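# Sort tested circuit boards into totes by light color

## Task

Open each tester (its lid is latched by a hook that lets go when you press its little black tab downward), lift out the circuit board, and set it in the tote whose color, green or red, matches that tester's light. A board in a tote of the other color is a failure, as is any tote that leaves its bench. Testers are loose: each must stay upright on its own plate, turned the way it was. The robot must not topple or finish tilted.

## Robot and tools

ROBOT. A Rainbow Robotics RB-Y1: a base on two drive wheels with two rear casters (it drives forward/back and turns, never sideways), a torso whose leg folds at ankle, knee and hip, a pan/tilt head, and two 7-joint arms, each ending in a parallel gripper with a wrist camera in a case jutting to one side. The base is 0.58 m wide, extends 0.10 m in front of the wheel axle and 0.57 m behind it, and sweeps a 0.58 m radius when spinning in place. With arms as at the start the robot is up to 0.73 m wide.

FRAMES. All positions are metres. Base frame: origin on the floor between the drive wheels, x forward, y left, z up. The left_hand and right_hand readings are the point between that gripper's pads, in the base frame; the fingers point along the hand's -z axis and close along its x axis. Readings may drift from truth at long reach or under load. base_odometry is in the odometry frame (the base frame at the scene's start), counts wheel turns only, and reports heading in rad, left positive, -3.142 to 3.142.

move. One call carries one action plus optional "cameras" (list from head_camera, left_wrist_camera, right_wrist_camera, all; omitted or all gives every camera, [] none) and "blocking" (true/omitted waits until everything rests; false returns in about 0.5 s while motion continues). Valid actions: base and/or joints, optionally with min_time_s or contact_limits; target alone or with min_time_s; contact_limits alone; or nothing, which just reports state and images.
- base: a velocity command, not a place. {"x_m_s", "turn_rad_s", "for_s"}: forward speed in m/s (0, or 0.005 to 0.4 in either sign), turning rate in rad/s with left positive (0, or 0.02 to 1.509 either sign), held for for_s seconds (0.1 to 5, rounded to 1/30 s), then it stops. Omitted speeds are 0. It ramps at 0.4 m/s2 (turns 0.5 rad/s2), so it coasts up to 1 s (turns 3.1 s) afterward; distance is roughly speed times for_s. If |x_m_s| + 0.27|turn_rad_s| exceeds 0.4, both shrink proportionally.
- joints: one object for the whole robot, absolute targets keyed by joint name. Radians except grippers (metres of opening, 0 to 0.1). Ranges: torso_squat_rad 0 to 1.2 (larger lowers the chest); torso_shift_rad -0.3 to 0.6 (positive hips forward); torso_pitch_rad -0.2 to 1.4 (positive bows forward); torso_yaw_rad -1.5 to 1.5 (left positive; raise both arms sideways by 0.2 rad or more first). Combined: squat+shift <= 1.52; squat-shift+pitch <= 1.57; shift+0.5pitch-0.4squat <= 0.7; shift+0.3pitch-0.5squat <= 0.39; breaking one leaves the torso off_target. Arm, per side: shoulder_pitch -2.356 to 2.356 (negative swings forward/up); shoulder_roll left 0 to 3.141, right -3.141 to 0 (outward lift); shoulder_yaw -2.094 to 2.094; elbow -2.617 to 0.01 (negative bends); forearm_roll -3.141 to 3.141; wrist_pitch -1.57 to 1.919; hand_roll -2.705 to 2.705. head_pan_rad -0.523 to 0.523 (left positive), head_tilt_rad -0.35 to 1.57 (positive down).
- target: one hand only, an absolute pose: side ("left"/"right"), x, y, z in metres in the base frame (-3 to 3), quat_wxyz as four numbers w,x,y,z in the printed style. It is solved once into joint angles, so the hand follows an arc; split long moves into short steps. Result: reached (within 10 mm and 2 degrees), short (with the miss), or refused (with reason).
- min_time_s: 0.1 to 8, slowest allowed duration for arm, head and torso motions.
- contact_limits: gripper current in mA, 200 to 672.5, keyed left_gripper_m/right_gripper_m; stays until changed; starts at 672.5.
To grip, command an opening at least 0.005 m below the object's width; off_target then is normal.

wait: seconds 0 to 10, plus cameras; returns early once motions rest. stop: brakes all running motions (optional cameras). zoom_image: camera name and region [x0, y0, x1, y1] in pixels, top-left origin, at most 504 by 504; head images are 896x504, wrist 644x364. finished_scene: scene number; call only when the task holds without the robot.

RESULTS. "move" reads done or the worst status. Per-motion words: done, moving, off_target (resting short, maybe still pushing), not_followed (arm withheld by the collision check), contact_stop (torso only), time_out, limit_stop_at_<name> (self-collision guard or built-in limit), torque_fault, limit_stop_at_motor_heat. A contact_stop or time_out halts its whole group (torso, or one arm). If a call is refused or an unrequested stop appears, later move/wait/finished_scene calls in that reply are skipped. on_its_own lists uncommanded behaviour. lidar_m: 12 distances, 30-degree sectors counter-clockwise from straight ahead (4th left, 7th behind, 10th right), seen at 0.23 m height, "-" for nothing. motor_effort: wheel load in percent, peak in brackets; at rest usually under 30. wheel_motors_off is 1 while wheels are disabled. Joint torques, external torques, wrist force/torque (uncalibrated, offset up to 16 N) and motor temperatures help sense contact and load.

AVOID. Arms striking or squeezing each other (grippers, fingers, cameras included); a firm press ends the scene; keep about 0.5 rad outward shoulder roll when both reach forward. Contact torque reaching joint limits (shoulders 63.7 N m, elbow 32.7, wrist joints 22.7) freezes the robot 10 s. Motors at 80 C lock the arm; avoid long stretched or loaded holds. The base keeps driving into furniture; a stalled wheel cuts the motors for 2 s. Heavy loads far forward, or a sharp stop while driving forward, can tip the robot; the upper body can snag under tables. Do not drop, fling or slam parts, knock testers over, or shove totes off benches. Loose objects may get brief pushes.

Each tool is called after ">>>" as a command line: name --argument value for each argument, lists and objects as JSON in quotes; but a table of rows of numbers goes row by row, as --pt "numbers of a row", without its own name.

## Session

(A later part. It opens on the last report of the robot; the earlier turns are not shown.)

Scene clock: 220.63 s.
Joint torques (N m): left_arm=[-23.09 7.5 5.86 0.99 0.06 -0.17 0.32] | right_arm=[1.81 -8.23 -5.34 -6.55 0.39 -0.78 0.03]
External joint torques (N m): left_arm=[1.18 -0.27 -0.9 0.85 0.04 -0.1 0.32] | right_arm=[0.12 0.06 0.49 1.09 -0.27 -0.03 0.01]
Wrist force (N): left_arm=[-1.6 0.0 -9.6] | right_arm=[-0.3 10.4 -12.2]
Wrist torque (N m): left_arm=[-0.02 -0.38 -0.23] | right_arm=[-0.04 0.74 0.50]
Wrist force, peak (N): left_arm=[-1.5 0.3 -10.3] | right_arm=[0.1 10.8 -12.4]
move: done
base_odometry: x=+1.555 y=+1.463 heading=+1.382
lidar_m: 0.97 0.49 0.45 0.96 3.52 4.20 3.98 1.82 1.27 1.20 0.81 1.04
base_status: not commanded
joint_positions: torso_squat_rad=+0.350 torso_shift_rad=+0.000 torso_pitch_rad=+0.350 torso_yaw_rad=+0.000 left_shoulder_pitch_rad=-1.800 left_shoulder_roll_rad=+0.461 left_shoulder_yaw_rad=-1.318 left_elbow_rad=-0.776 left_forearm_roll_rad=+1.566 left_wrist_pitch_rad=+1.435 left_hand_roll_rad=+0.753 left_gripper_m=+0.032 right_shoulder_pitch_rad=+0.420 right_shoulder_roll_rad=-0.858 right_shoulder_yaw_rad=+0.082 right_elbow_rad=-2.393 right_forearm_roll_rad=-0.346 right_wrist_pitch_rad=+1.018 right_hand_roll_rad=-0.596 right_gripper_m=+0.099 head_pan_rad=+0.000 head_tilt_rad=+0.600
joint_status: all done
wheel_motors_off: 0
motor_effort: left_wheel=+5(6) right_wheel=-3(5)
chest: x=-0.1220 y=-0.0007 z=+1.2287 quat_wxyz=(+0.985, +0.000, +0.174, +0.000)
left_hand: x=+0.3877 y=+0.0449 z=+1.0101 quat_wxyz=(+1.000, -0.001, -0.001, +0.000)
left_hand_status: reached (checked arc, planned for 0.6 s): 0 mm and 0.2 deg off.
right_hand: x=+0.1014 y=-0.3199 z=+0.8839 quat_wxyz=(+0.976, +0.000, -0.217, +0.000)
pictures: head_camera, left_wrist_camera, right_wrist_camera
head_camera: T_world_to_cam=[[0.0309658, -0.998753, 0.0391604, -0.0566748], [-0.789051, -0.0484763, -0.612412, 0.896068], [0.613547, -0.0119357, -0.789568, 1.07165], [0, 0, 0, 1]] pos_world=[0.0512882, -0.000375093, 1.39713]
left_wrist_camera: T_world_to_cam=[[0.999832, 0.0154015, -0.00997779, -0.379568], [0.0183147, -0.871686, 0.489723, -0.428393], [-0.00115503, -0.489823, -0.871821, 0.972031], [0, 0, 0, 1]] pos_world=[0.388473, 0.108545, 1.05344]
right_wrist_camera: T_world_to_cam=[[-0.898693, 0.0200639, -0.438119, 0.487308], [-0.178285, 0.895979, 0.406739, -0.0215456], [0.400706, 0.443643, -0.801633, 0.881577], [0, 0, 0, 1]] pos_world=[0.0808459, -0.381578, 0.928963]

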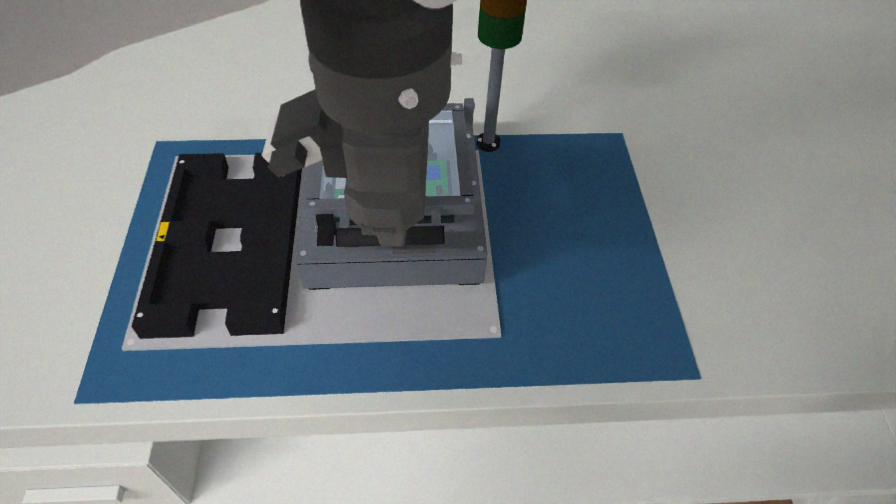

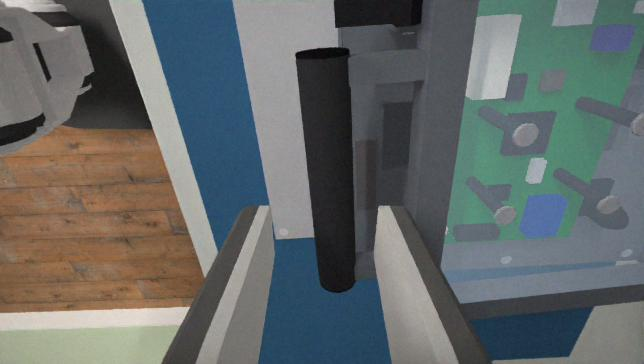

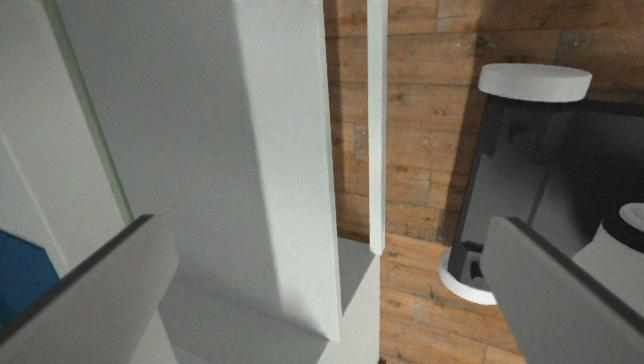

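>>> move --target '{"side":"left","x":0.388,"y":0.045,"z":0.975,"quat_wxyz":[1,0,0,0]}' --cameras '[]'

>>> move --target '{"side":"left","x":0.388,"y":0.045,"z":0.958,"quat_wxyz":[1,0,0,0]}' --cameras '["left_wrist_camera"]'

>>> move --joints '{"left_gripper_m":0.008}'

Scene clock: 226.83 s.
Joint torques (N m): left_arm=[-23.01 6.55 5.53 0.87 0.26 -0.14 -0.04] | right_arm=[1.81 -8.21 -5.29 -6.64 0.31 -0.73 0.1]
External joint torques (N m): left_arm=[1.21 -0.92 -0.55 0.83 0.24 -0.07 -0.04] | right_arm=[0.11 0.08 0.53 1.01 -0.35 0.02 0.07]
Wrist force (N): left_arm=[-1.7 0.1 -9.2] | right_arm=[-0.5 10.6 -12.1]
Wrist torque (N m): left_arm=[-0.05 -0.39 -0.24] | right_arm=[-0.06 0.70 0.49]
Wrist force, peak (N): left_arm=[-2.2 0.1 -10.9] | right_arm=[-0.3 11.0 -12.4]
move: done
base_odometry: x=+1.555 y=+1.463 heading=+1.382
lidar_m: 0.97 0.50 0.45 0.96 3.52 4.19 3.98 1.81 1.27 1.19 0.81 1.04
base_status: not commanded
joint_positions: torso_squat_rad=+0.350 torso_shift_rad=+0.000 torso_pitch_rad=+0.350 torso_yaw_rad=+0.000 left_shoulder_pitch_rad=-1.749 left_shoulder_roll_rad=+0.403 left_shoulder_yaw_rad=-1.336 left_elbow_rad=-0.691 left_forearm_roll_rad=+1.547 left_wrist_pitch_rad=+1.375 left_hand_roll_rad=+0.712 left_gripper_m=+0.032 right_shoulder_pitch_rad=+0.420 right_shoulder_roll_rad=-0.858 right_shoulder_yaw_rad=+0.082 right_elbow_rad=-2.393 right_forearm_roll_rad=-0.346 right_wrist_pitch_rad=+1.018 right_hand_roll_rad=-0.596 right_gripper_m=+0.099 head_pan_rad=+0.000 head_tilt_rad=+0.600
joint_status: all done
wheel_motors_off: 0
motor_effort: left_wheel=+4(5) right_wheel=-4(4)
chest: x=-0.1219 y=-0.0007 z=+1.2287 quat_wxyz=(+0.985, +0.000, +0.174, +0.000)
left_hand: x=+0.3878 y=+0.0452 z=+0.9751 quat_wxyz=(+1.000, +0.000, -0.001, +0.000)
left_hand_status: reached (checked arc, planned for 0.3 s): 0 mm and 0.1 deg off.
right_hand: x=+0.1015 y=-0.3199 z=+0.8839 quat_wxyz=(+0.976, +0.000, -0.217, +0.000)

Scene clock: 227.70 s.
Joint torques (N m): left_arm=[-22.64 6.29 4.51 0.79 0.2 -0.23 -0.02] | right_arm=[1.64 -8.6 -5.46 -6.59 0.38 -0.79 -0.02]
External joint torques (N m): left_arm=[1.56 -1.01 -1.01 0.76 0.18 -0.16 -0.02] | right_arm=[-0.05 -0.32 0.36 1.06 -0.28 -0.05 -0.04]
Wrist force (N): left_arm=[-1.9 0.0 -9.3] | right_arm=[-0.3 10.7 -12.0]
Wrist torque (N m): left_arm=[-0.03 -0.40 -0.22] | right_arm=[-0.07 0.74 0.49]
Wrist force, peak (N): left_arm=[-2.2 -0.7 -10.4] | right_arm=[-0.3 11.0 -12.5]
move: done
base_odometry: x=+1.555 y=+1.463 heading=+1.382
lidar_m: 0.97 0.50 0.45 0.96 3.52 4.20 3.98 1.82 1.27 1.19 0.81 1.03
base_status: not commanded
joint_positions: torso_squat_rad=+0.350 torso_shift_rad=+0.000 torso_pitch_rad=+0.350 torso_yaw_rad=+0.000 left_shoulder_pitch_rad=-1.727 left_shoulder_roll_rad=+0.362 left_shoulder_yaw_rad=-1.341 left_elbow_rad=-0.621 left_forearm_roll_rad=+1.541 left_wrist_pitch_rad=+1.346 left_hand_roll_rad=+0.677 left_gripper_m=+0.032 right_shoulder_pitch_rad=+0.420 right_shoulder_roll_rad=-0.858 right_shoulder_yaw_rad=+0.082 right_elbow_rad=-2.393 right_forearm_roll_rad=-0.346 right_wrist_pitch_rad=+1.018 right_hand_roll_rad=-0.596 right_gripper_m=+0.099 head_pan_rad=+0.000 head_tilt_rad=+0.600
joint_status: all done
wheel_motors_off: 0
motor_effort: left_wheel=+4(5) right_wheel=-4(5)
chest: x=-0.1219 y=-0.0007 z=+1.2287 quat_wxyz=(+0.985, +0.000, +0.174, +0.000)
left_hand: x=+0.3880 y=+0.0450 z=+0.9581 quat_wxyz=(+1.000, +0.000, +0.000, +0.000)
left_hand_status: reached (checked arc, planned for 0.3 s): 0 mm and 0.1 deg off.
right_hand: x=+0.1015 y=-0.3199 z=+0.8839 quat_wxyz=(+0.976, +0.000, -0.217, +0.000)
left_wrist_camera: T_world_to_cam=[[0.999812, 0.0155283, -0.0116233, -0.378833], [0.0192288, -0.872143, 0.488872, -0.402344], [-0.0025458, -0.489004, -0.872278, 0.927745], [0, 0, 0, 1]] pos_world=[0.38886, 0.108652, 1.00154]

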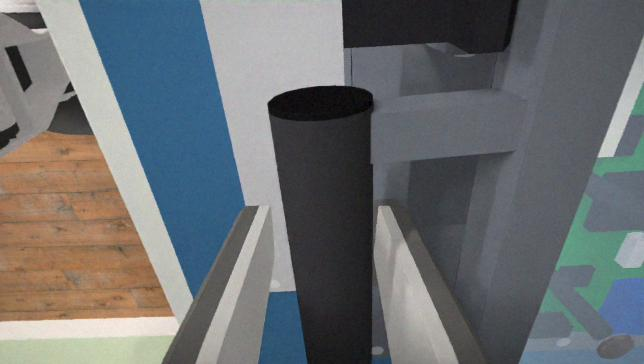

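Scene clock: 228.43 s.
Joint torques (N m): left_arm=[-22.22 5.46 4.9 -0.98 0.97 0.85 -0.55] | right_arm=[1.7 -8.46 -5.2 -6.66 0.33 -0.71 0.08]
External joint torques (N m): left_arm=[1.98 -1.84 -0.62 -1.02 0.95 0.92 -0.55] | right_arm=[0 -0.18 0.62 0.99 -0.33 0.04 0.06]
Wrist force (N): left_arm=[2.4 1.1 -10.6] | right_arm=[-0.1 10.6 -12.2]
Wrist torque (N m): left_arm=[-0.03 -0.46 0.71] | right_arm=[-0.05 0.75 0.49]
Wrist force, peak (N): left_arm=[10.7 -0.2 -12.2] | right_arm=[-0.3 10.7 -12.6]
move: off_target
base_odometry: x=+1.555 y=+1.463 heading=+1.382
lidar_m: 0.97 0.50 0.45 0.95 3.51 4.21 3.98 1.82 1.27 1.20 0.82 1.03
base_status: not commanded
joint_positions: torso_squat_rad=+0.350 torso_shift_rad=+0.000 torso_pitch_rad=+0.350 torso_yaw_rad=+0.000 left_shoulder_pitch_rad=-1.727 left_shoulder_roll_rad=+0.362 left_shoulder_yaw_rad=-1.341 left_elbow_rad=-0.620 left_forearm_roll_rad=+1.541 left_wrist_pitch_rad=+1.346 left_hand_roll_rad=+0.677 left_gripper_m=+0.015 right_shoulder_pitch_rad=+0.420 right_shoulder_roll_rad=-0.858 right_shoulder_yaw_rad=+0.082 right_elbow_rad=-2.393 right_forearm_roll_rad=-0.346 right_wrist_pitch_rad=+1.018 right_hand_roll_rad=-0.596 right_gripper_m=+0.099 head_pan_rad=+0.000 head_tilt_rad=+0.600
joint_status: left_gripper_m off_target (ended at +0.015, target +0.008)
wheel_motors_off: 0
motor_effort: left_wheel=+3(5) right_wheel=-4(6)
chest: x=-0.1218 y=-0.0007 z=+1.2287 quat_wxyz=(+0.985, +0.000, +0.174, +0.000)
left_hand: x=+0.3883 y=+0.0452 z=+0.9581 quat_wxyz=(+1.000, +0.000, -0.001, +0.000)
right_hand: x=+0.1015 y=-0.3199 z=+0.8839 quat_wxyz=(+0.976, +0.000, -0.217, +0.000)
pictures: head_camera, left_wrist_camera, right_wrist_camera
head_camera: T_world_to_cam=[[0.0309734, -0.998753, 0.0391531, -0.0566641], [-0.789186, -0.0484752, -0.612239, 0.89585], [0.613373, -0.0119359, -0.789703, 1.07171], [0, 0, 0, 1]] pos_world=[0.0513885, -0.000375097, 1.39703]
left_wrist_camera: T_world_to_cam=[[0.999806, 0.0162162, -0.0111998, -0.379535], [0.0196216, -0.872172, 0.488805, -0.402254], [-0.00184162, -0.48893, -0.872321, 0.927607], [0, 0, 0, 1]] pos_world=[0.389062, 0.108854, 1.00154]
right_wrist_camera: T_world_to_cam=[[-0.898765, 0.0199838, -0.437975, 0.487239], [-0.178299, 0.895963, 0.406767, -0.0215594], [0.400538, 0.443679, -0.801697, 0.881623], [0, 0, 0, 1]] pos_world=[0.0809451, -0.381578, 0.928963]

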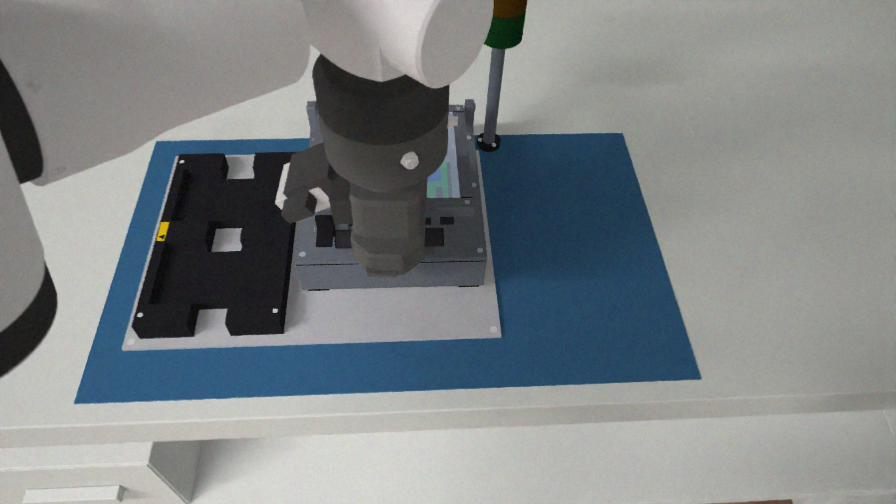

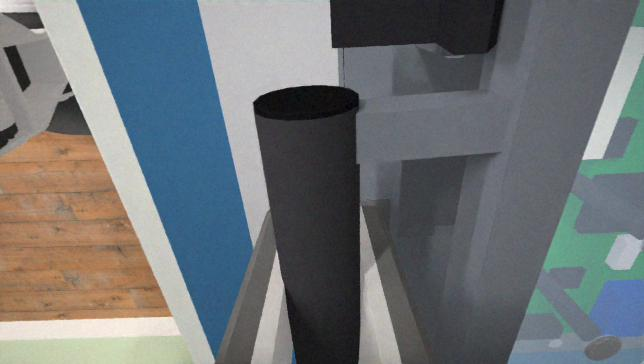

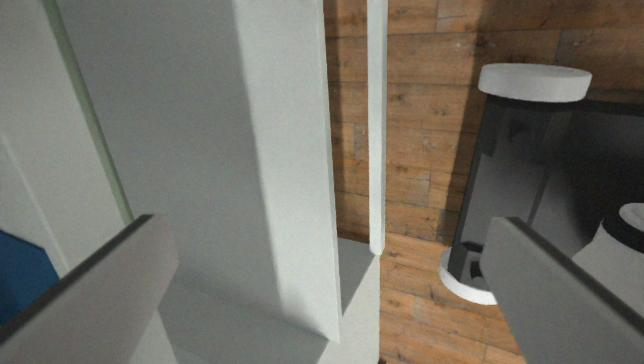

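>>> move --joints '{"left_gripper_m":0.034}' --cameras '[]'

>>> move --target '{"side":"left","x":0.388,"y":0.045,"z":1.04,"quat_wxyz":[1,0,0,0]}' --cameras '[]'

>>> move --target '{"side":"left","x":0.28,"y":0.1,"z":1.2,"quat_wxyz":[1,0,0,0]}' --cameras '[]'

>>> move --base '{"x_m_s":0.1,"for_s":1.0}' --joints '{"torso_pitch_rad":0.5}' --cameras '["head_camera"]'

>>> move --target '{"side":"left","x":0.3,"y":0.045,"z":1.01,"quat_wxyz":[1,0,0,0]}' --cameras '["left_wrist_camera","head_camera"]'

Scene clock: 248.10 s.
Joint torques (N m): left_arm=[-22.41 5.91 4.81 -0.53 0.44 0.22 -0.26] | right_arm=[1.71 -8.23 -5.61 -6.69 0.37 -0.81 0.09]
External joint torques (N m): left_arm=[1.79 -1.39 -0.71 -0.56 0.42 0.29 -0.26] | right_arm=[0.01 0.05 0.22 0.95 -0.29 -0.07 0.07]
Wrist force (N): left_arm=[-1.9 0.0 -9.3] | right_arm=[-0.4 10.5 -12.1]
Wrist torque (N m): left_arm=[-0.04 -0.41 -0.22] | right_arm=[-0.05 0.70 0.48]
Wrist force, peak (N): left_arm=[3.9 1.3 -12.0] | right_arm=[-0.3 11.1 -12.3]
move: done
base_odometry: x=+1.555 y=+1.463 heading=+1.382
lidar_m: 0.97 0.50 0.46 0.95 3.51 4.20 3.98 1.82 1.27 1.19 0.81 1.04
base_status: not commanded
joint_positions: torso_squat_rad=+0.350 torso_shift_rad=+0.000 torso_pitch_rad=+0.350 torso_yaw_rad=+0.000 left_shoulder_pitch_rad=-1.727 left_shoulder_roll_rad=+0.362 left_shoulder_yaw_rad=-1.341 left_elbow_rad=-0.620 left_forearm_roll_rad=+1.541 left_wrist_pitch_rad=+1.346 left_hand_roll_rad=+0.677 left_gripper_m=+0.034 right_shoulder_pitch_rad=+0.420 right_shoulder_roll_rad=-0.858 right_shoulder_yaw_rad=+0.082 right_elbow_rad=-2.393 right_forearm_roll_rad=-0.346 right_wrist_pitch_rad=+1.018 right_hand_roll_rad=-0.596 right_gripper_m=+0.099 head_pan_rad=+0.000 head_tilt_rad=+0.600
joint_status: all done
wheel_motors_off: 0
motor_effort: left_wheel=+4(5) right_wheel=-4(5)
chest: x=-0.1219 y=-0.0007 z=+1.2287 quat_wxyz=(+0.985, +0.000, +0.174, +0.000)
left_hand: x=+0.3882 y=+0.0452 z=+0.9581 quat_wxyz=(+1.000, +0.000, -0.001, +0.000)
right_hand: x=+0.1015 y=-0.3199 z=+0.8839 quat_wxyz=(+0.976, +0.000, -0.217, +0.000)

Scene clock: 249.07 s.
Joint torques (N m): left_arm=[-22.33 7.3 6.91 -0.18 0.23 -0.11 0.12] | right_arm=[1.72 -8.35 -5.57 -6.62 0.38 -0.83 -0.03]
External joint torques (N m): left_arm=[2.03 -0.69 0.11 -0.42 0.21 -0.05 0.12] | right_arm=[0.02 -0.07 0.25 1.03 -0.28 -0.09 -0.06]
Wrist force (N): left_arm=[-1.5 0.2 -9.4] | right_arm=[-0.6 10.6 -12.3]
Wrist torque (N m): left_arm=[-0.01 -0.37 -0.21] | right_arm=[-0.03 0.68 0.50]
Wrist force, peak (N): left_arm=[-2.2 -0.6 -10.9] | right_arm=[-0.4 11.1 -12.2]
move: done
base_odometry: x=+1.555 y=+1.463 heading=+1.382
lidar_m: 0.96 0.50 0.45 0.96 3.52 4.20 3.98 1.81 1.27 1.20 0.81 1.04
base_status: not commanded
joint_positions: torso_squat_rad=+0.350 torso_shift_rad=+0.000 torso_pitch_rad=+0.350 torso_yaw_rad=+0.000 left_shoulder_pitch_rad=-1.850 left_shoulder_roll_rad=+0.478 left_shoulder_yaw_rad=-1.301 left_elbow_rad=-0.778 left_forearm_roll_rad=+1.588 left_wrist_pitch_rad=+1.498 left_hand_roll_rad=+0.751 left_gripper_m=+0.034 right_shoulder_pitch_rad=+0.420 right_shoulder_roll_rad=-0.858 right_shoulder_yaw_rad=+0.082 right_elbow_rad=-2.393 right_forearm_roll_rad=-0.346 right_wrist_pitch_rad=+1.018 right_hand_roll_rad=-0.596 right_gripper_m=+0.099 head_pan_rad=+0.000 head_tilt_rad=+0.600
joint_status: all done
wheel_motors_off: 0
motor_effort: left_wheel=+4(6) right_wheel=-2(5)
chest: x=-0.1220 y=-0.0007 z=+1.2287 quat_wxyz=(+0.985, +0.000, +0.174, +0.000)
left_hand: x=+0.3885 y=+0.0451 z=+1.0395 quat_wxyz=(+1.000, +0.002, +0.002, +0.000)
left_hand_status: reached (checked arc, planned for 0.5 s): 1 mm and 0.3 deg off.
right_hand: x=+0.1015 y=-0.3199 z=+0.8839 quat_wxyz=(+0.976, +0.000, -0.217, +0.000)

Scene clock: 250.83 s.
Joint torques (N m): left_arm=[-17.61 6.05 9.32 1.49 0.13 0.01 -0.11] | right_arm=[1.84 -8.27 -5.39 -6.75 0.4 -0.76 0.1]
External joint torques (N m): left_arm=[1.65 -0.4 -0.49 -0.35 0.09 0.06 -0.11] | right_arm=[0.14 0.02 0.43 0.89 -0.25 -0.02 0.07]
Wrist force (N): left_arm=[-1.7 0.1 -9.4] | right_arm=[-0.2 10.9 -12.3]
Wrist torque (N m): left_arm=[-0.03 -0.42 -0.25] | right_arm=[-0.09 0.73 0.49]
Wrist force, peak (N): left_arm=[-1.4 0.1 -11.0] | right_arm=[-0.2 11.0 -12.3]
move: done
base_odometry: x=+1.555 y=+1.463 heading=+1.382
lidar_m: 0.97 0.49 0.45 0.96 3.51 4.20 3.99 1.81 1.27 1.19 0.81 1.03
base_status: not commanded
joint_positions: torso_squat_rad=+0.350 torso_shift_rad=+0.000 torso_pitch_rad=+0.350 torso_yaw_rad=+0.000 left_shoulder_pitch_rad=-1.988 left_shoulder_roll_rad=+1.000 left_shoulder_yaw_rad=-1.123 left_elbow_rad=-1.615 left_forearm_roll_rad=+1.817 left_wrist_pitch_rad=+1.765 left_hand_roll_rad=+1.172 left_gripper_m=+0.034 right_shoulder_pitch_rad=+0.420 right_shoulder_roll_rad=-0.858 right_shoulder_yaw_rad=+0.082 right_elbow_rad=-2.393 right_forearm_roll_rad=-0.346 right_wrist_pitch_rad=+1.018 right_hand_roll_rad=-0.596 right_gripper_m=+0.099 head_pan_rad=+0.000 head_tilt_rad=+0.600
joint_status: all done
wheel_motors_off: 0
motor_effort: left_wheel=+4(6) right_wheel=-3(6)
chest: x=-0.1219 y=-0.0007 z=+1.2287 quat_wxyz=(+0.985, +0.000, +0.174, +0.000)
left_hand: x=+0.2800 y=+0.1000 z=+1.2001 quat_wxyz=(+1.000, +0.000, +0.000, +0.000)
left_hand_status: reached (checked arc, planned for 1.2 s): 0 mm and 0.0 deg off.
right_hand: x=+0.1015 y=-0.3199 z=+0.8839 quat_wxyz=(+0.976, +0.000, -0.217, +0.000)

Scene clock: 252.37 s.
Joint torques (N m): left_arm=[-18.48 6.19 9.66 0.69 0.45 0.09 -0.13] | right_arm=[4.01 -7.47 -4.52 -6.48 0.29 -0.6 0.02]
External joint torques (N m): left_arm=[1.22 -0.33 -0.37 -0.08 0.15 0.02 -0.14] | right_arm=[-0.17 -0.13 0.43 0.9 -0.22 -0.1 0]
Wrist force (N): left_arm=[-0.8 0.3 -9.6] | right_arm=[0.5 10.8 -12.6]
Wrist torque (N m): left_arm=[-0.04 -0.36 -0.26] | right_arm=[-0.08 0.75 0.51]
Wrist force, peak (N): left_arm=[-0.6 0.3 -10.0] | right_arm=[0.7 10.9 -13.0]
move: done
base_odometry: x=+1.573 y=+1.561 heading=+1.383
lidar_m: 0.87 0.51 0.39 0.68 3.52 4.35 4.07 1.80 1.26 1.18 0.78 0.93
base_status: done (sent for 1 of 1 s)
joint_positions: torso_squat_rad=+0.350 torso_shift_rad=+0.000 torso_pitch_rad=+0.500 torso_yaw_rad=+0.000 left_shoulder_pitch_rad=-1.988 left_shoulder_roll_rad=+1.000 left_shoulder_yaw_rad=-1.123 left_elbow_rad=-1.615 left_forearm_roll_rad=+1.817 left_wrist_pitch_rad=+1.765 left_hand_roll_rad=+1.172 left_gripper_m=+0.034 right_shoulder_pitch_rad=+0.420 right_shoulder_roll_rad=-0.858 right_shoulder_yaw_rad=+0.082 right_elbow_rad=-2.393 right_forearm_roll_rad=-0.346 right_wrist_pitch_rad=+1.018 right_hand_roll_rad=-0.596 right_gripper_m=+0.099 head_pan_rad=+0.000 head_tilt_rad=+0.600
joint_status: all done
wheel_motors_off: 0
motor_effort: left_wheel=+1(27) right_wheel=-3(22)
chest: x=-0.0796 y=-0.0007 z=+1.2096 quat_wxyz=(+0.969, +0.000, +0.247, +0.000)
left_hand: x=+0.3135 y=+0.1001 z=+1.1211 quat_wxyz=(+0.997, +0.000, +0.075, +0.000)
right_hand: x=+0.0897 y=-0.3199 z=+0.8352 quat_wxyz=(+0.990, +0.000, -0.143, +0.000)
head_camera: T_world_to_cam=[[0.0366149, -0.998749, 0.0340463, -0.0506209], [-0.871811, -0.0485771, -0.487428, 0.759975], [0.488473, -0.0118348, -0.872499, 1.12089], [0, 0, 0, 1]] pos_world=[0.116883, -0.000374559, 1.35013]

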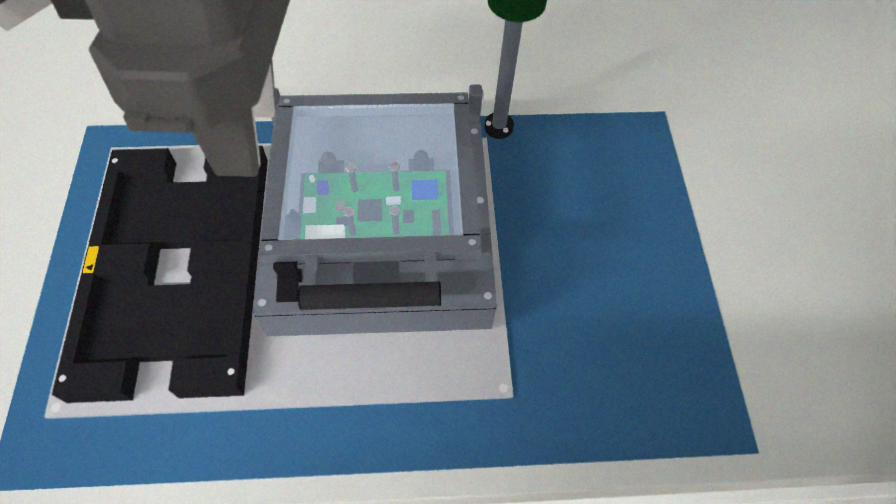

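Scene clock: 253.47 s.
Joint torques (N m): left_arm=[-18.78 6.49 10.84 -0.18 0.46 0.12 -0.27] | right_arm=[3.99 -7.33 -4.78 -6.51 0.23 -0.53 -0.01]
External joint torques (N m): left_arm=[0.44 0.54 0.54 0.42 0.41 0.16 -0.27] | right_arm=[-0.18 0.01 0.17 0.87 -0.29 -0.02 -0.03]
Wrist force (N): left_arm=[-1.8 0.2 -9.5] | right_arm=[0.3 10.6 -12.6]
Wrist torque (N m): left_arm=[-0.03 -0.39 -0.23] | right_arm=[-0.05 0.74 0.51]
Wrist force, peak (N): left_arm=[-2.0 -0.8 -11.2] | right_arm=[0.8 11.0 -12.8]
move: done
base_odometry: x=+1.573 y=+1.561 heading=+1.383
lidar_m: 0.87 0.51 0.39 0.67 3.52 4.34 4.07 1.80 1.26 1.18 0.77 0.94
base_status: not commanded
joint_positions: torso_squat_rad=+0.350 torso_shift_rad=+0.000 torso_pitch_rad=+0.500 torso_yaw_rad=+0.000 left_shoulder_pitch_rad=-1.848 left_shoulder_roll_rad=+0.848 left_shoulder_yaw_rad=-1.265 left_elbow_rad=-1.774 left_forearm_roll_rad=+1.492 left_wrist_pitch_rad=+1.504 left_hand_roll_rad=+1.402 left_gripper_m=+0.034 right_shoulder_pitch_rad=+0.420 right_shoulder_roll_rad=-0.858 right_shoulder_yaw_rad=+0.082 right_elbow_rad=-2.393 right_forearm_roll_rad=-0.346 right_wrist_pitch_rad=+1.018 right_hand_roll_rad=-0.596 right_gripper_m=+0.099 head_pan_rad=+0.000 head_tilt_rad=+0.600
joint_status: all done
wheel_motors_off: 0
motor_effort: left_wheel=+3(4) right_wheel=-4(5)
chest: x=-0.0797 y=-0.0007 z=+1.2096 quat_wxyz=(+0.969, +0.000, +0.247, +0.000)
left_hand: x=+0.2995 y=+0.0454 z=+1.0103 quat_wxyz=(+1.000, +0.000, +0.000, +0.000)
left_hand_status: reached (checked arc, planned for 0.5 s): 1 mm and 0.0 deg off.
right_hand: x=+0.0897 y=-0.3199 z=+0.8353 quat_wxyz=(+0.990, +0.000, -0.143, +0.000)
pictures: head_camera, left_wrist_camera
head_camera: T_world_to_cam=[[0.0366086, -0.998749, 0.0340506, -0.0506222], [-0.871745, -0.0485753, -0.487547, 0.76004], [0.488591, -0.011835, -0.872433, 1.12084], [0, 0, 0, 1]] pos_world=[0.116783, -0.000374566, 1.35013]
left_wrist_camera: T_world_to_cam=[[0.99982, 0.0149031, -0.0117275, -0.289573], [0.0187331, -0.872374, 0.48848, -0.425311], [-0.0029509, -0.488612, -0.872496, 0.973511], [0, 0, 0, 1]] pos_world=[0.300361, 0.108954, 1.05374]

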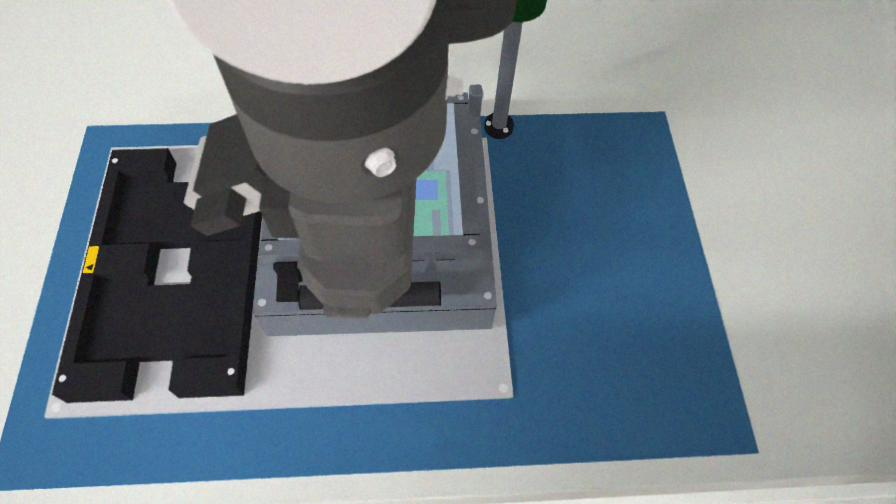

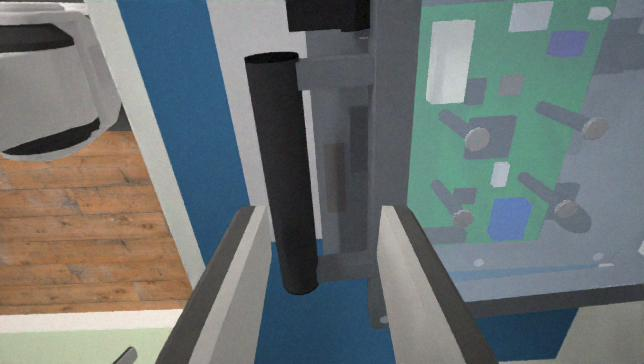

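>>> move --target '{"side":"left","x":0.287,"y":0.043,"z":0.99,"quat_wxyz":[1,0,0,0]}' --cameras '[]'

>>> move --target '{"side":"left","x":0.287,"y":0.043,"z":0.958,"quat_wxyz":[1,0,0,0]}' --cameras '[]'

>>> move --contact_limits '{"left_gripper_m":350}' --joints '{"left_gripper_m":0.008}' --cameras '["left_wrist_camera"]'

>>> move --target '{"side":"left","x":0.291,"y":0.043,"z":0.99,"quat_wxyz":[1,0,0,0]}' --min_time_s 1

Scene clock: 259.47 s.
Joint torques (N m): left_arm=[-17.96 4.92 10.18 -0.84 0.32 -0.02 -0.08] | right_arm=[3.96 -7.19 -4.85 -6.47 0.24 -0.51 0.06]
External joint torques (N m): left_arm=[0.87 -0.82 -0.03 0.11 0.26 0.02 -0.08] | right_arm=[-0.22 0.15 0.09 0.9 -0.28 0 0.05]
Wrist force (N): left_arm=[-2.1 -0.1 -9.4] | right_arm=[0.5 10.5 -12.5]
Wrist torque (N m): left_arm=[0.00 -0.40 -0.23] | right_arm=[-0.05 0.77 0.49]
Wrist force, peak (N): left_arm=[-2.7 0.0 -10.4] | right_arm=[0.6 11.0 -12.7]
move: done
base_odometry: x=+1.573 y=+1.561 heading=+1.383
lidar_m: 0.87 0.51 0.40 0.68 3.52 4.36 4.08 1.81 1.27 1.19 0.77 0.94
base_status: not commanded
joint_positions: torso_squat_rad=+0.350 torso_shift_rad=+0.000 torso_pitch_rad=+0.500 torso_yaw_rad=+0.000 left_shoulder_pitch_rad=-1.813 left_shoulder_roll_rad=+0.835 left_shoulder_yaw_rad=-1.293 left_elbow_rad=-1.812 left_forearm_roll_rad=+1.447 left_wrist_pitch_rad=+1.472 left_hand_roll_rad=+1.447 left_gripper_m=+0.034 right_shoulder_pitch_rad=+0.420 right_shoulder_roll_rad=-0.858 right_shoulder_yaw_rad=+0.082 right_elbow_rad=-2.393 right_forearm_roll_rad=-0.346 right_wrist_pitch_rad=+1.018 right_hand_roll_rad=-0.596 right_gripper_m=+0.099 head_pan_rad=+0.000 head_tilt_rad=+0.600
joint_status: all done
wheel_motors_off: 0
motor_effort: left_wheel=+3(4) right_wheel=-5(5)
chest: x=-0.0797 y=-0.0007 z=+1.2096 quat_wxyz=(+0.969, +0.000, +0.247, +0.000)
left_hand: x=+0.2870 y=+0.0431 z=+0.9900 quat_wxyz=(+1.000, +0.000, +0.000, +0.000)
left_hand_status: reached (checked arc, planned for 0.2 s): 0 mm and 0.0 deg off.
right_hand: x=+0.0897 y=-0.3199 z=+0.8353 quat_wxyz=(+0.990, +0.000, -0.143, +0.000)

Scene clock: 260.20 s.
Joint torques (N m): left_arm=[-18.17 4.67 10.17 -0.71 0.38 -0.14 -0.09] | right_arm=[4.14 -7.28 -4.52 -6.34 0.15 -0.51 0.03]
External joint torques (N m): left_arm=[0.63 -0.94 0.09 0.71 0.33 -0.1 -0.09] | right_arm=[-0.04 0.06 0.43 1.04 -0.36 0 0.01]
Wrist force (N): left_arm=[-1.8 -0.3 -9.0] | right_arm=[0.5 10.7 -12.4]
Wrist torque (N m): left_arm=[0.02 -0.40 -0.27] | right_arm=[-0.06 0.78 0.51]
Wrist force, peak (N): left_arm=[-2.2 0.1 -10.6] | right_arm=[0.7 11.1 -12.6]
move: done
base_odometry: x=+1.573 y=+1.561 heading=+1.383
lidar_m: 0.87 0.51 0.39 0.68 3.52 4.35 4.08 1.81 1.27 1.19 0.77 0.93
base_status: not commanded
joint_positions: torso_squat_rad=+0.350 torso_shift_rad=+0.000 torso_pitch_rad=+0.500 torso_yaw_rad=+0.000 left_shoulder_pitch_rad=-1.762 left_shoulder_roll_rad=+0.807 left_shoulder_yaw_rad=-1.334 left_elbow_rad=-1.779 left_forearm_roll_rad=+1.383 left_wrist_pitch_rad=+1.419 left_hand_roll_rad=+1.438 left_gripper_m=+0.034 right_shoulder_pitch_rad=+0.420 right_shoulder_roll_rad=-0.858 right_shoulder_yaw_rad=+0.082 right_elbow_rad=-2.393 right_forearm_roll_rad=-0.346 right_wrist_pitch_rad=+1.018 right_hand_roll_rad=-0.596 right_gripper_m=+0.099 head_pan_rad=+0.000 head_tilt_rad=+0.600
joint_status: all done
wheel_motors_off: 0
motor_effort: left_wheel=+3(4) right_wheel=-2(4)
chest: x=-0.0797 y=-0.0007 z=+1.2096 quat_wxyz=(+0.969, +0.000, +0.247, +0.000)
left_hand: x=+0.2870 y=+0.0431 z=+0.9580 quat_wxyz=(+1.000, +0.000, +0.000, +0.000)
left_hand_status: reached (checked arc, planned for 0.3 s): 0 mm and 0.0 deg off.
right_hand: x=+0.0897 y=-0.3199 z=+0.8353 quat_wxyz=(+0.990, +0.000, -0.143, +0.000)

Scene clock: 260.97 s.
Joint torques (N m): left_arm=[-18.23 4.59 10.28 -0.7 -0.01 -0.09 -0.11] | right_arm=[3.96 -7.22 -4.77 -6.36 0.23 -0.52 -0.02]
External joint torques (N m): left_arm=[0.57 -1.03 0.21 0.72 -0.06 -0.05 -0.11] | right_arm=[-0.22 0.12 0.18 1.01 -0.28 -0.01 -0.03]
Wrist force (N): left_arm=[-3.2 -0.6 -9.4] | right_arm=[0.5 10.5 -12.5]
Wrist torque (N m): left_arm=[-0.01 -0.39 0.20] | right_arm=[-0.06 0.77 0.50]
Wrist force, peak (N): left_arm=[-2.7 -1.1 -9.8] | right_arm=[0.5 10.7 -12.9]
move: off_target
base_odometry: x=+1.573 y=+1.561 heading=+1.383
lidar_m: 0.87 0.51 0.39 0.69 3.52 4.34 4.08 1.81 1.26 1.19 0.77 0.93
base_status: not commanded
joint_positions: torso_squat_rad=+0.350 torso_shift_rad=+0.000 torso_pitch_rad=+0.500 torso_yaw_rad=+0.000 left_shoulder_pitch_rad=-1.762 left_shoulder_roll_rad=+0.807 left_shoulder_yaw_rad=-1.334 left_elbow_rad=-1.779 left_forearm_roll_rad=+1.383 left_wrist_pitch_rad=+1.419 left_hand_roll_rad=+1.438 left_gripper_m=+0.016 right_shoulder_pitch_rad=+0.420 right_shoulder_roll_rad=-0.858 right_shoulder_yaw_rad=+0.082 right_elbow_rad=-2.393 right_forearm_roll_rad=-0.346 right_wrist_pitch_rad=+1.018 right_hand_roll_rad=-0.596 right_gripper_m=+0.099 head_pan_rad=+0.000 head_tilt_rad=+0.600
joint_status: left_gripper_m off_target (ended at +0.016, target +0.008)
wheel_motors_off: 0
motor_effort: left_wheel=+2(4) right_wheel=-3(5)
contact_limits: left_gripper_m 350 mA
chest: x=-0.0797 y=-0.0007 z=+1.2096 quat_wxyz=(+0.969, +0.000, +0.247, +0.000)
left_hand: x=+0.2870 y=+0.0431 z=+0.9580 quat_wxyz=(+1.000, +0.000, +0.000, +0.000)
right_hand: x=+0.0897 y=-0.3199 z=+0.8353 quat_wxyz=(+0.990, +0.000, -0.143, +0.000)
left_wrist_camera: T_world_to_cam=[[0.999802, 0.01555, -0.0124209, -0.277018], [0.019636, -0.872404, 0.488391, -0.401662], [-0.00324155, -0.488538, -0.872537, 0.92697], [0, 0, 0, 1]] pos_world=[0.287855, 0.106756, 1.00154]

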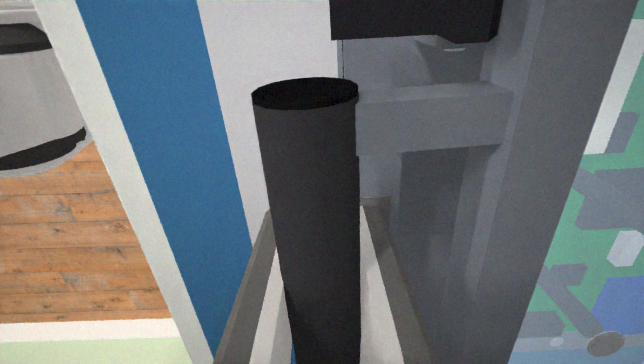

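Scene clock: 262.30 s.
Joint torques (N m): left_arm=[-20.14 5.11 12.88 -3.57 1.39 -0.25 -0.78] | right_arm=[3.97 -7.42 -4.59 -6.37 0.25 -0.49 -0.01]
External joint torques (N m): left_arm=[-1.18 -0.67 2.65 -2.63 1.34 -0.21 -0.78] | right_arm=[-0.21 -0.08 0.36 1.01 -0.26 0.01 -0.03]
Wrist force (N): left_arm=[4.8 0.3 -16.2] | right_arm=[0.4 10.5 -12.7]
Wrist torque (N m): left_arm=[0.28 -0.14 0.24] | right_arm=[-0.04 0.75 0.49]
Wrist force, peak (N): left_arm=[-8.8 7.9 -13.4] | right_arm=[0.5 10.8 -12.9]
move: done
base_odometry: x=+1.573 y=+1.561 heading=+1.383
lidar_m: 0.87 0.51 0.39 0.68 3.52 4.34 4.07 1.81 1.27 1.19 0.77 0.94
base_status: not commanded
joint_positions: torso_squat_rad=+0.350 torso_shift_rad=+0.000 torso_pitch_rad=+0.500 torso_yaw_rad=+0.000 left_shoulder_pitch_rad=-1.814 left_shoulder_roll_rad=+0.832 left_shoulder_yaw_rad=-1.293 left_elbow_rad=-1.793 left_forearm_roll_rad=+1.449 left_wrist_pitch_rad=+1.471 left_hand_roll_rad=+1.433 left_gripper_m=+0.016 right_shoulder_pitch_rad=+0.420 right_shoulder_roll_rad=-0.858 right_shoulder_yaw_rad=+0.082 right_elbow_rad=-2.393 right_forearm_roll_rad=-0.346 right_wrist_pitch_rad=+1.018 right_hand_roll_rad=-0.596 right_gripper_m=+0.099 head_pan_rad=+0.000 head_tilt_rad=+0.600
joint_status: all done
wheel_motors_off: 0
motor_effort: left_wheel=+3(4) right_wheel=-4(5)
contact_limits: left_gripper_m 350 mA
chest: x=-0.0796 y=-0.0007 z=+1.2096 quat_wxyz=(+0.969, +0.000, +0.247, +0.000)
left_hand: x=+0.2911 y=+0.0434 z=+0.9896 quat_wxyz=(+1.000, +0.000, +0.000, +0.001)
left_hand_status: reached (checked arc, planned for 1.0 s): 1 mm and 0.1 deg off.
right_hand: x=+0.0897 y=-0.3199 z=+0.8353 quat_wxyz=(+0.990, +0.000, -0.143, +0.000)
pictures: head_camera, left_wrist_camera, right_wrist_camera
head_camera: T_world_to_cam=[[0.0366149, -0.998749, 0.0340463, -0.050521], [-0.871811, -0.0485771, -0.487428, 0.75998], [0.488473, -0.0118348, -0.872499, 1.12089], [0, 0, 0, 1]] pos_world=[0.116883, -0.000274559, 1.35013]
left_wrist_camera: T_world_to_cam=[[0.99978, 0.0165733, -0.0128472, -0.280388], [0.0207347, -0.872776, 0.48768, -0.416405], [-0.00313022, -0.487839, -0.872928, 0.954917], [0, 0, 0, 1]] pos_world=[0.291949, 0.107064, 1.03304]
right_wrist_camera: T_world_to_cam=[[-0.954134, 0.0198864, -0.29872, 0.344004], [-0.115573, 0.895977, 0.428797, -0.0279932], [0.276173, 0.443654, -0.852584, 0.900969], [0, 0, 0, 1]] pos_world=[0.076167, -0.381478, 0.882916]

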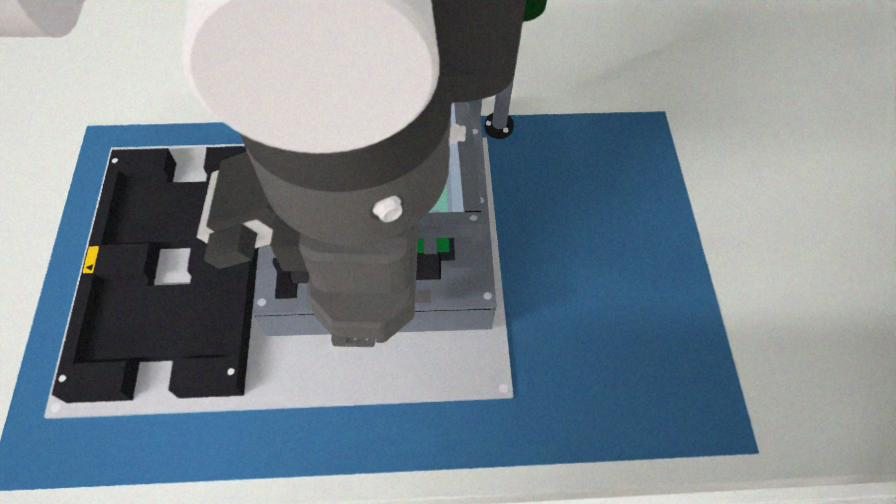

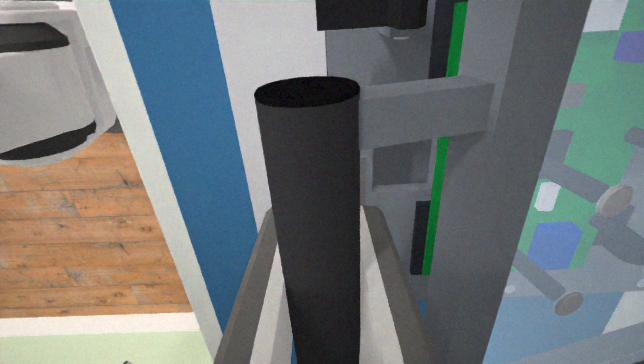

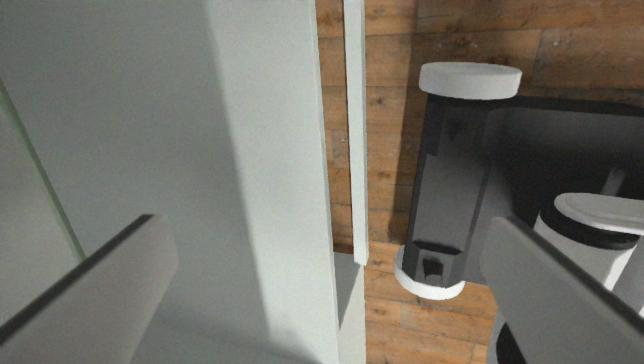

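>>> move --target '{"side":"left","x":0.31,"y":0.043,"z":1.045,"quat_wxyz":[1,0,0,0]}' --min_time_s 1.5 --cameras '[]'

>>> move --target '{"side":"left","x":0.337,"y":0.043,"z":1.082,"quat_wxyz":[1,0,0,0]}' --min_time_s 1.5 --cameras '["left_wrist_camera"]'

>>> move --target '{"side":"left","x":0.3745,"y":0.043,"z":1.11,"quat_wxyz":[1,0,0,0]}' --min_time_s 1.5

Scene clock: 278.00 s.
Joint torques (N m): left_arm=[-21.98 6.33 13.85 -0.72 1.45 0.27 -0.68] | right_arm=[3.95 -7.49 -4.46 -6.29 0.17 -0.57 0.02]
External joint torques (N m): left_arm=[-2.34 0.2 3.48 -0.64 1.4 0.31 -0.68] | right_arm=[-0.23 -0.15 0.49 1.08 -0.35 -0.07 0]
Wrist force (N): left_arm=[4.2 -0.9 -18.6] | right_arm=[0.7 10.8 -12.6]
Wrist torque (N m): left_arm=[0.26 -0.16 0.13] | right_arm=[-0.08 0.78 0.49]
Wrist force, peak (N): left_arm=[5.6 3.6 -19.8] | right_arm=[0.4 10.8 -13.1]
move: done
base_odometry: x=+1.573 y=+1.561 heading=+1.383
lidar_m: 0.86 0.50 0.40 0.68 3.52 4.35 4.08 1.81 1.27 1.20 0.77 0.93
base_status: not commanded
joint_positions: torso_squat_rad=+0.350 torso_shift_rad=+0.000 torso_pitch_rad=+0.500 torso_yaw_rad=+0.000 left_shoulder_pitch_rad=-1.913 left_shoulder_roll_rad=+0.852 left_shoulder_yaw_rad=-1.225 left_elbow_rad=-1.728 left_forearm_roll_rad=+1.562 left_wrist_pitch_rad=+1.563 left_hand_roll_rad=+1.368 left_gripper_m=+0.016 right_shoulder_pitch_rad=+0.420 right_shoulder_roll_rad=-0.858 right_shoulder_yaw_rad=+0.082 right_elbow_rad=-2.393 right_forearm_roll_rad=-0.346 right_wrist_pitch_rad=+1.018 right_hand_roll_rad=-0.596 right_gripper_m=+0.099 head_pan_rad=+0.000 head_tilt_rad=+0.600
joint_status: all done
wheel_motors_off: 0
motor_effort: left_wheel=+3(5) right_wheel=-3(5)
contact_limits: left_gripper_m 350 mA
chest: x=-0.0795 y=-0.0006 z=+1.2096 quat_wxyz=(+0.969, +0.000, +0.247, +0.000)
left_hand: x=+0.3099 y=+0.0433 z=+1.0444 quat_wxyz=(+1.000, +0.000, +0.000, +0.000)
left_hand_status: reached (checked arc, planned for 1.5 s): 1 mm and 0.1 deg off.
right_hand: x=+0.0898 y=-0.3199 z=+0.8352 quat_wxyz=(+0.990, +0.000, -0.143, +0.000)

Scene clock: 279.83 s.
Joint torques (N m): left_arm=[-23.66 2.42 14.77 0.12 0.7 -1.71 -0.71] | right_arm=[4.12 -7.34 -4.75 -6.42 0.12 -0.49 0.05]
External joint torques (N m): left_arm=[-3.04 -4.06 4.52 -0.24 0.66 -1.66 -0.71] | right_arm=[-0.06 0 0.2 0.95 -0.4 0.02 0.03]
Wrist force (N): left_arm=[-0.4 7.6 -17.3] | right_arm=[0.4 10.7 -12.9]
Wrist torque (N m): left_arm=[0.19 -0.23 0.25] | right_arm=[-0.08 0.75 0.49]
Wrist force, peak (N): left_arm=[5.5 3.7 -20.1] | right_arm=[0.3 10.6 -13.0]
move: done
base_odometry: x=+1.573 y=+1.561 heading=+1.383
lidar_m: 0.87 0.51 0.39 0.68 3.52 4.34 4.07 1.80 1.26 1.18 0.77 0.93
base_status: not commanded
joint_positions: torso_squat_rad=+0.350 torso_shift_rad=+0.000 torso_pitch_rad=+0.500 torso_yaw_rad=+0.000 left_shoulder_pitch_rad=-1.988 left_shoulder_roll_rad=+0.836 left_shoulder_yaw_rad=-1.190 left_elbow_rad=-1.583 left_forearm_roll_rad=+1.620 left_wrist_pitch_rad=+1.632 left_hand_roll_rad=+1.264 left_gripper_m=+0.016 right_shoulder_pitch_rad=+0.420 right_shoulder_roll_rad=-0.858 right_shoulder_yaw_rad=+0.082 right_elbow_rad=-2.393 right_forearm_roll_rad=-0.346 right_wrist_pitch_rad=+1.018 right_hand_roll_rad=-0.596 right_gripper_m=+0.099 head_pan_rad=+0.000 head_tilt_rad=+0.600
joint_status: all done
wheel_motors_off: 0
motor_effort: left_wheel=+3(5) right_wheel=-3(6)
contact_limits: left_gripper_m 350 mA
chest: x=-0.0796 y=-0.0006 z=+1.2096 quat_wxyz=(+0.969, +0.000, +0.247, +0.000)
left_hand: x=+0.3369 y=+0.0439 z=+1.0815 quat_wxyz=(+1.000, +0.001, +0.000, +0.001)
left_hand_status: reached (checked arc, planned for 1.5 s): 1 mm and 0.1 deg off.
right_hand: x=+0.0897 y=-0.3198 z=+0.8353 quat_wxyz=(+0.990, +0.000, -0.143, +0.000)
left_wrist_camera: T_world_to_cam=[[0.999771, 0.0172081, -0.0127292, -0.3251], [0.0212303, -0.872938, 0.487369, -0.461668], [-0.00272513, -0.487528, -0.873103, 1.03559], [0, 0, 0, 1]] pos_world=[0.337649, 0.107467, 1.12504]

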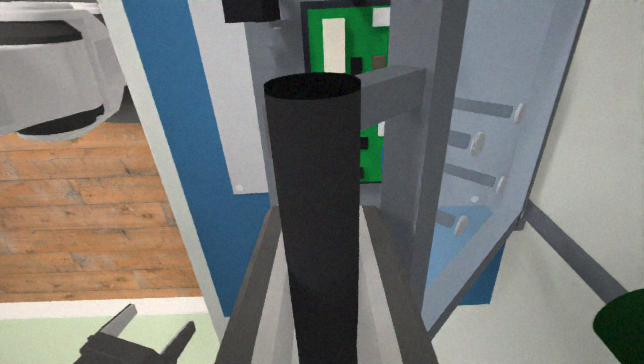

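Scene clock: 281.67 s.
Joint torques (N m): left_arm=[-19.04 3.1 9.19 1.93 -1.1 -3.43 -0.59] | right_arm=[3.97 -7.31 -4.66 -6.3 0.19 -0.51 0.08]
External joint torques (N m): left_arm=[2.95 -3.83 -0.5 1.48 -1.13 -3.38 -0.59] | right_arm=[-0.19 0.03 0.3 1.08 -0.33 -0.01 0.06]
Wrist force (N): left_arm=[-14.0 10.0 2.5] | right_arm=[0.5 10.5 -12.6]
Wrist torque (N m): left_arm=[0.25 -0.13 0.23] | right_arm=[-0.06 0.75 0.51]
Wrist force, peak (N): left_arm=[3.4 6.7 -21.5] | right_arm=[0.6 10.8 -12.8]
move: done
base_odometry: x=+1.573 y=+1.561 heading=+1.383
lidar_m: 0.87 0.51 0.39 0.68 3.52 4.34 4.08 1.81 1.27 1.18 0.77 0.94
base_status: not commanded
joint_positions: torso_squat_rad=+0.350 torso_shift_rad=+0.000 torso_pitch_rad=+0.499 torso_yaw_rad=+0.000 left_shoulder_pitch_rad=-2.060 left_shoulder_roll_rad=+0.779 left_shoulder_yaw_rad=-1.176 left_elbow_rad=-1.347 left_forearm_roll_rad=+1.638 left_wrist_pitch_rad=+1.687 left_hand_roll_rad=+1.108 left_gripper_m=+0.015 right_shoulder_pitch_rad=+0.420 right_shoulder_roll_rad=-0.858 right_shoulder_yaw_rad=+0.082 right_elbow_rad=-2.393 right_forearm_roll_rad=-0.346 right_wrist_pitch_rad=+1.018 right_hand_roll_rad=-0.596 right_gripper_m=+0.099 head_pan_rad=+0.000 head_tilt_rad=+0.600
joint_status: all done
wheel_motors_off: 0
motor_effort: left_wheel=+4(6) right_wheel=-4(5)
contact_limits: left_gripper_m 350 mA
chest: x=-0.0801 y=-0.0006 z=+1.2097 quat_wxyz=(+0.969, +0.000, +0.247, +0.000)
left_hand: x=+0.3738 y=+0.0435 z=+1.1109 quat_wxyz=(+1.000, +0.000, -0.002, +0.001)
left_hand_status: reached (checked arc, planned for 1.5 s): 1 mm and 0.2 deg off.
right_hand: x=+0.0896 y=-0.3198 z=+0.8355 quat_wxyz=(+0.990, +0.000, -0.143, +0.000)
pictures: head_camera, left_wrist_camera, right_wrist_camera
head_camera: T_world_to_cam=[[0.036669, -0.998745, 0.0341285, -0.0505227], [-0.871347, -0.0486757, -0.488247, 0.760574], [0.489295, -0.0118343, -0.872038, 1.12078], [0, 0, 0, 1]] pos_world=[0.116182, -0.000174199, 1.35044]
left_wrist_camera: T_world_to_cam=[[0.999821, 0.0165085, -0.00920681, -0.36555], [0.0189022, -0.871883, 0.489349, -0.478535], [0.0000511782, -0.489436, -0.872039, 1.05906], [0, 0, 0, 1]] pos_world=[0.374476, 0.10715, 1.15435]
right_wrist_camera: T_world_to_cam=[[-0.95387, 0.01973, -0.29957, 0.344549], [-0.116086, 0.895985, 0.428643, -0.0279238], [0.276868, 0.443645, -0.852363, 0.900944], [0, 0, 0, 1]] pos_world=[0.075971, -0.381478, 0.883118]

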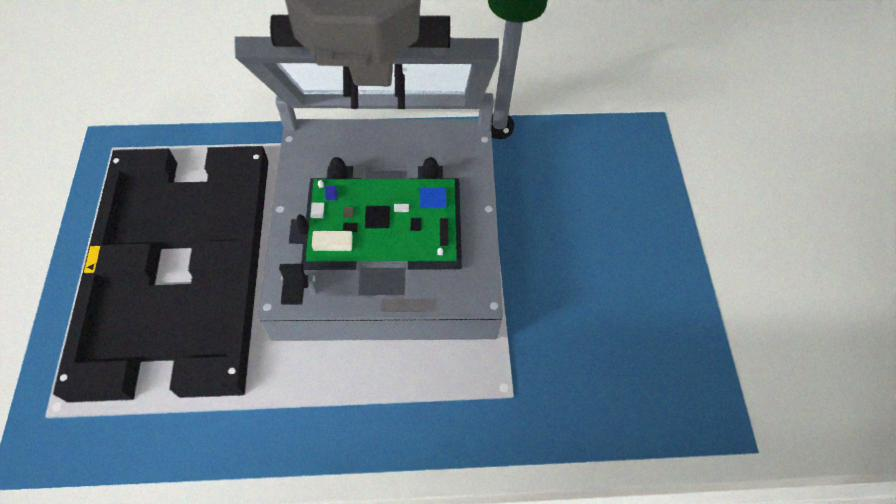

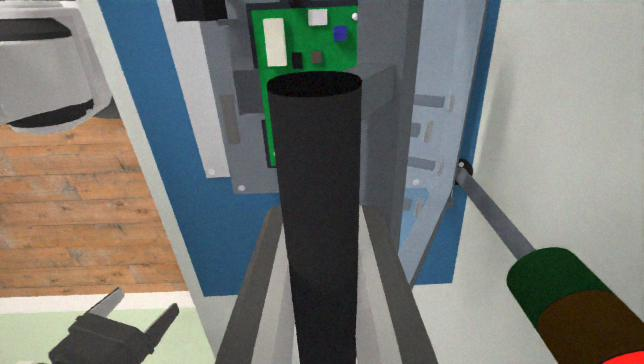

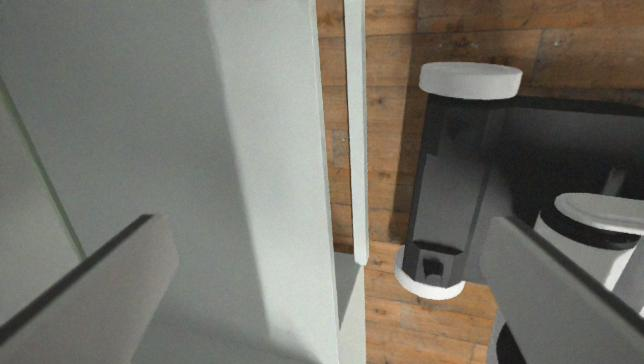

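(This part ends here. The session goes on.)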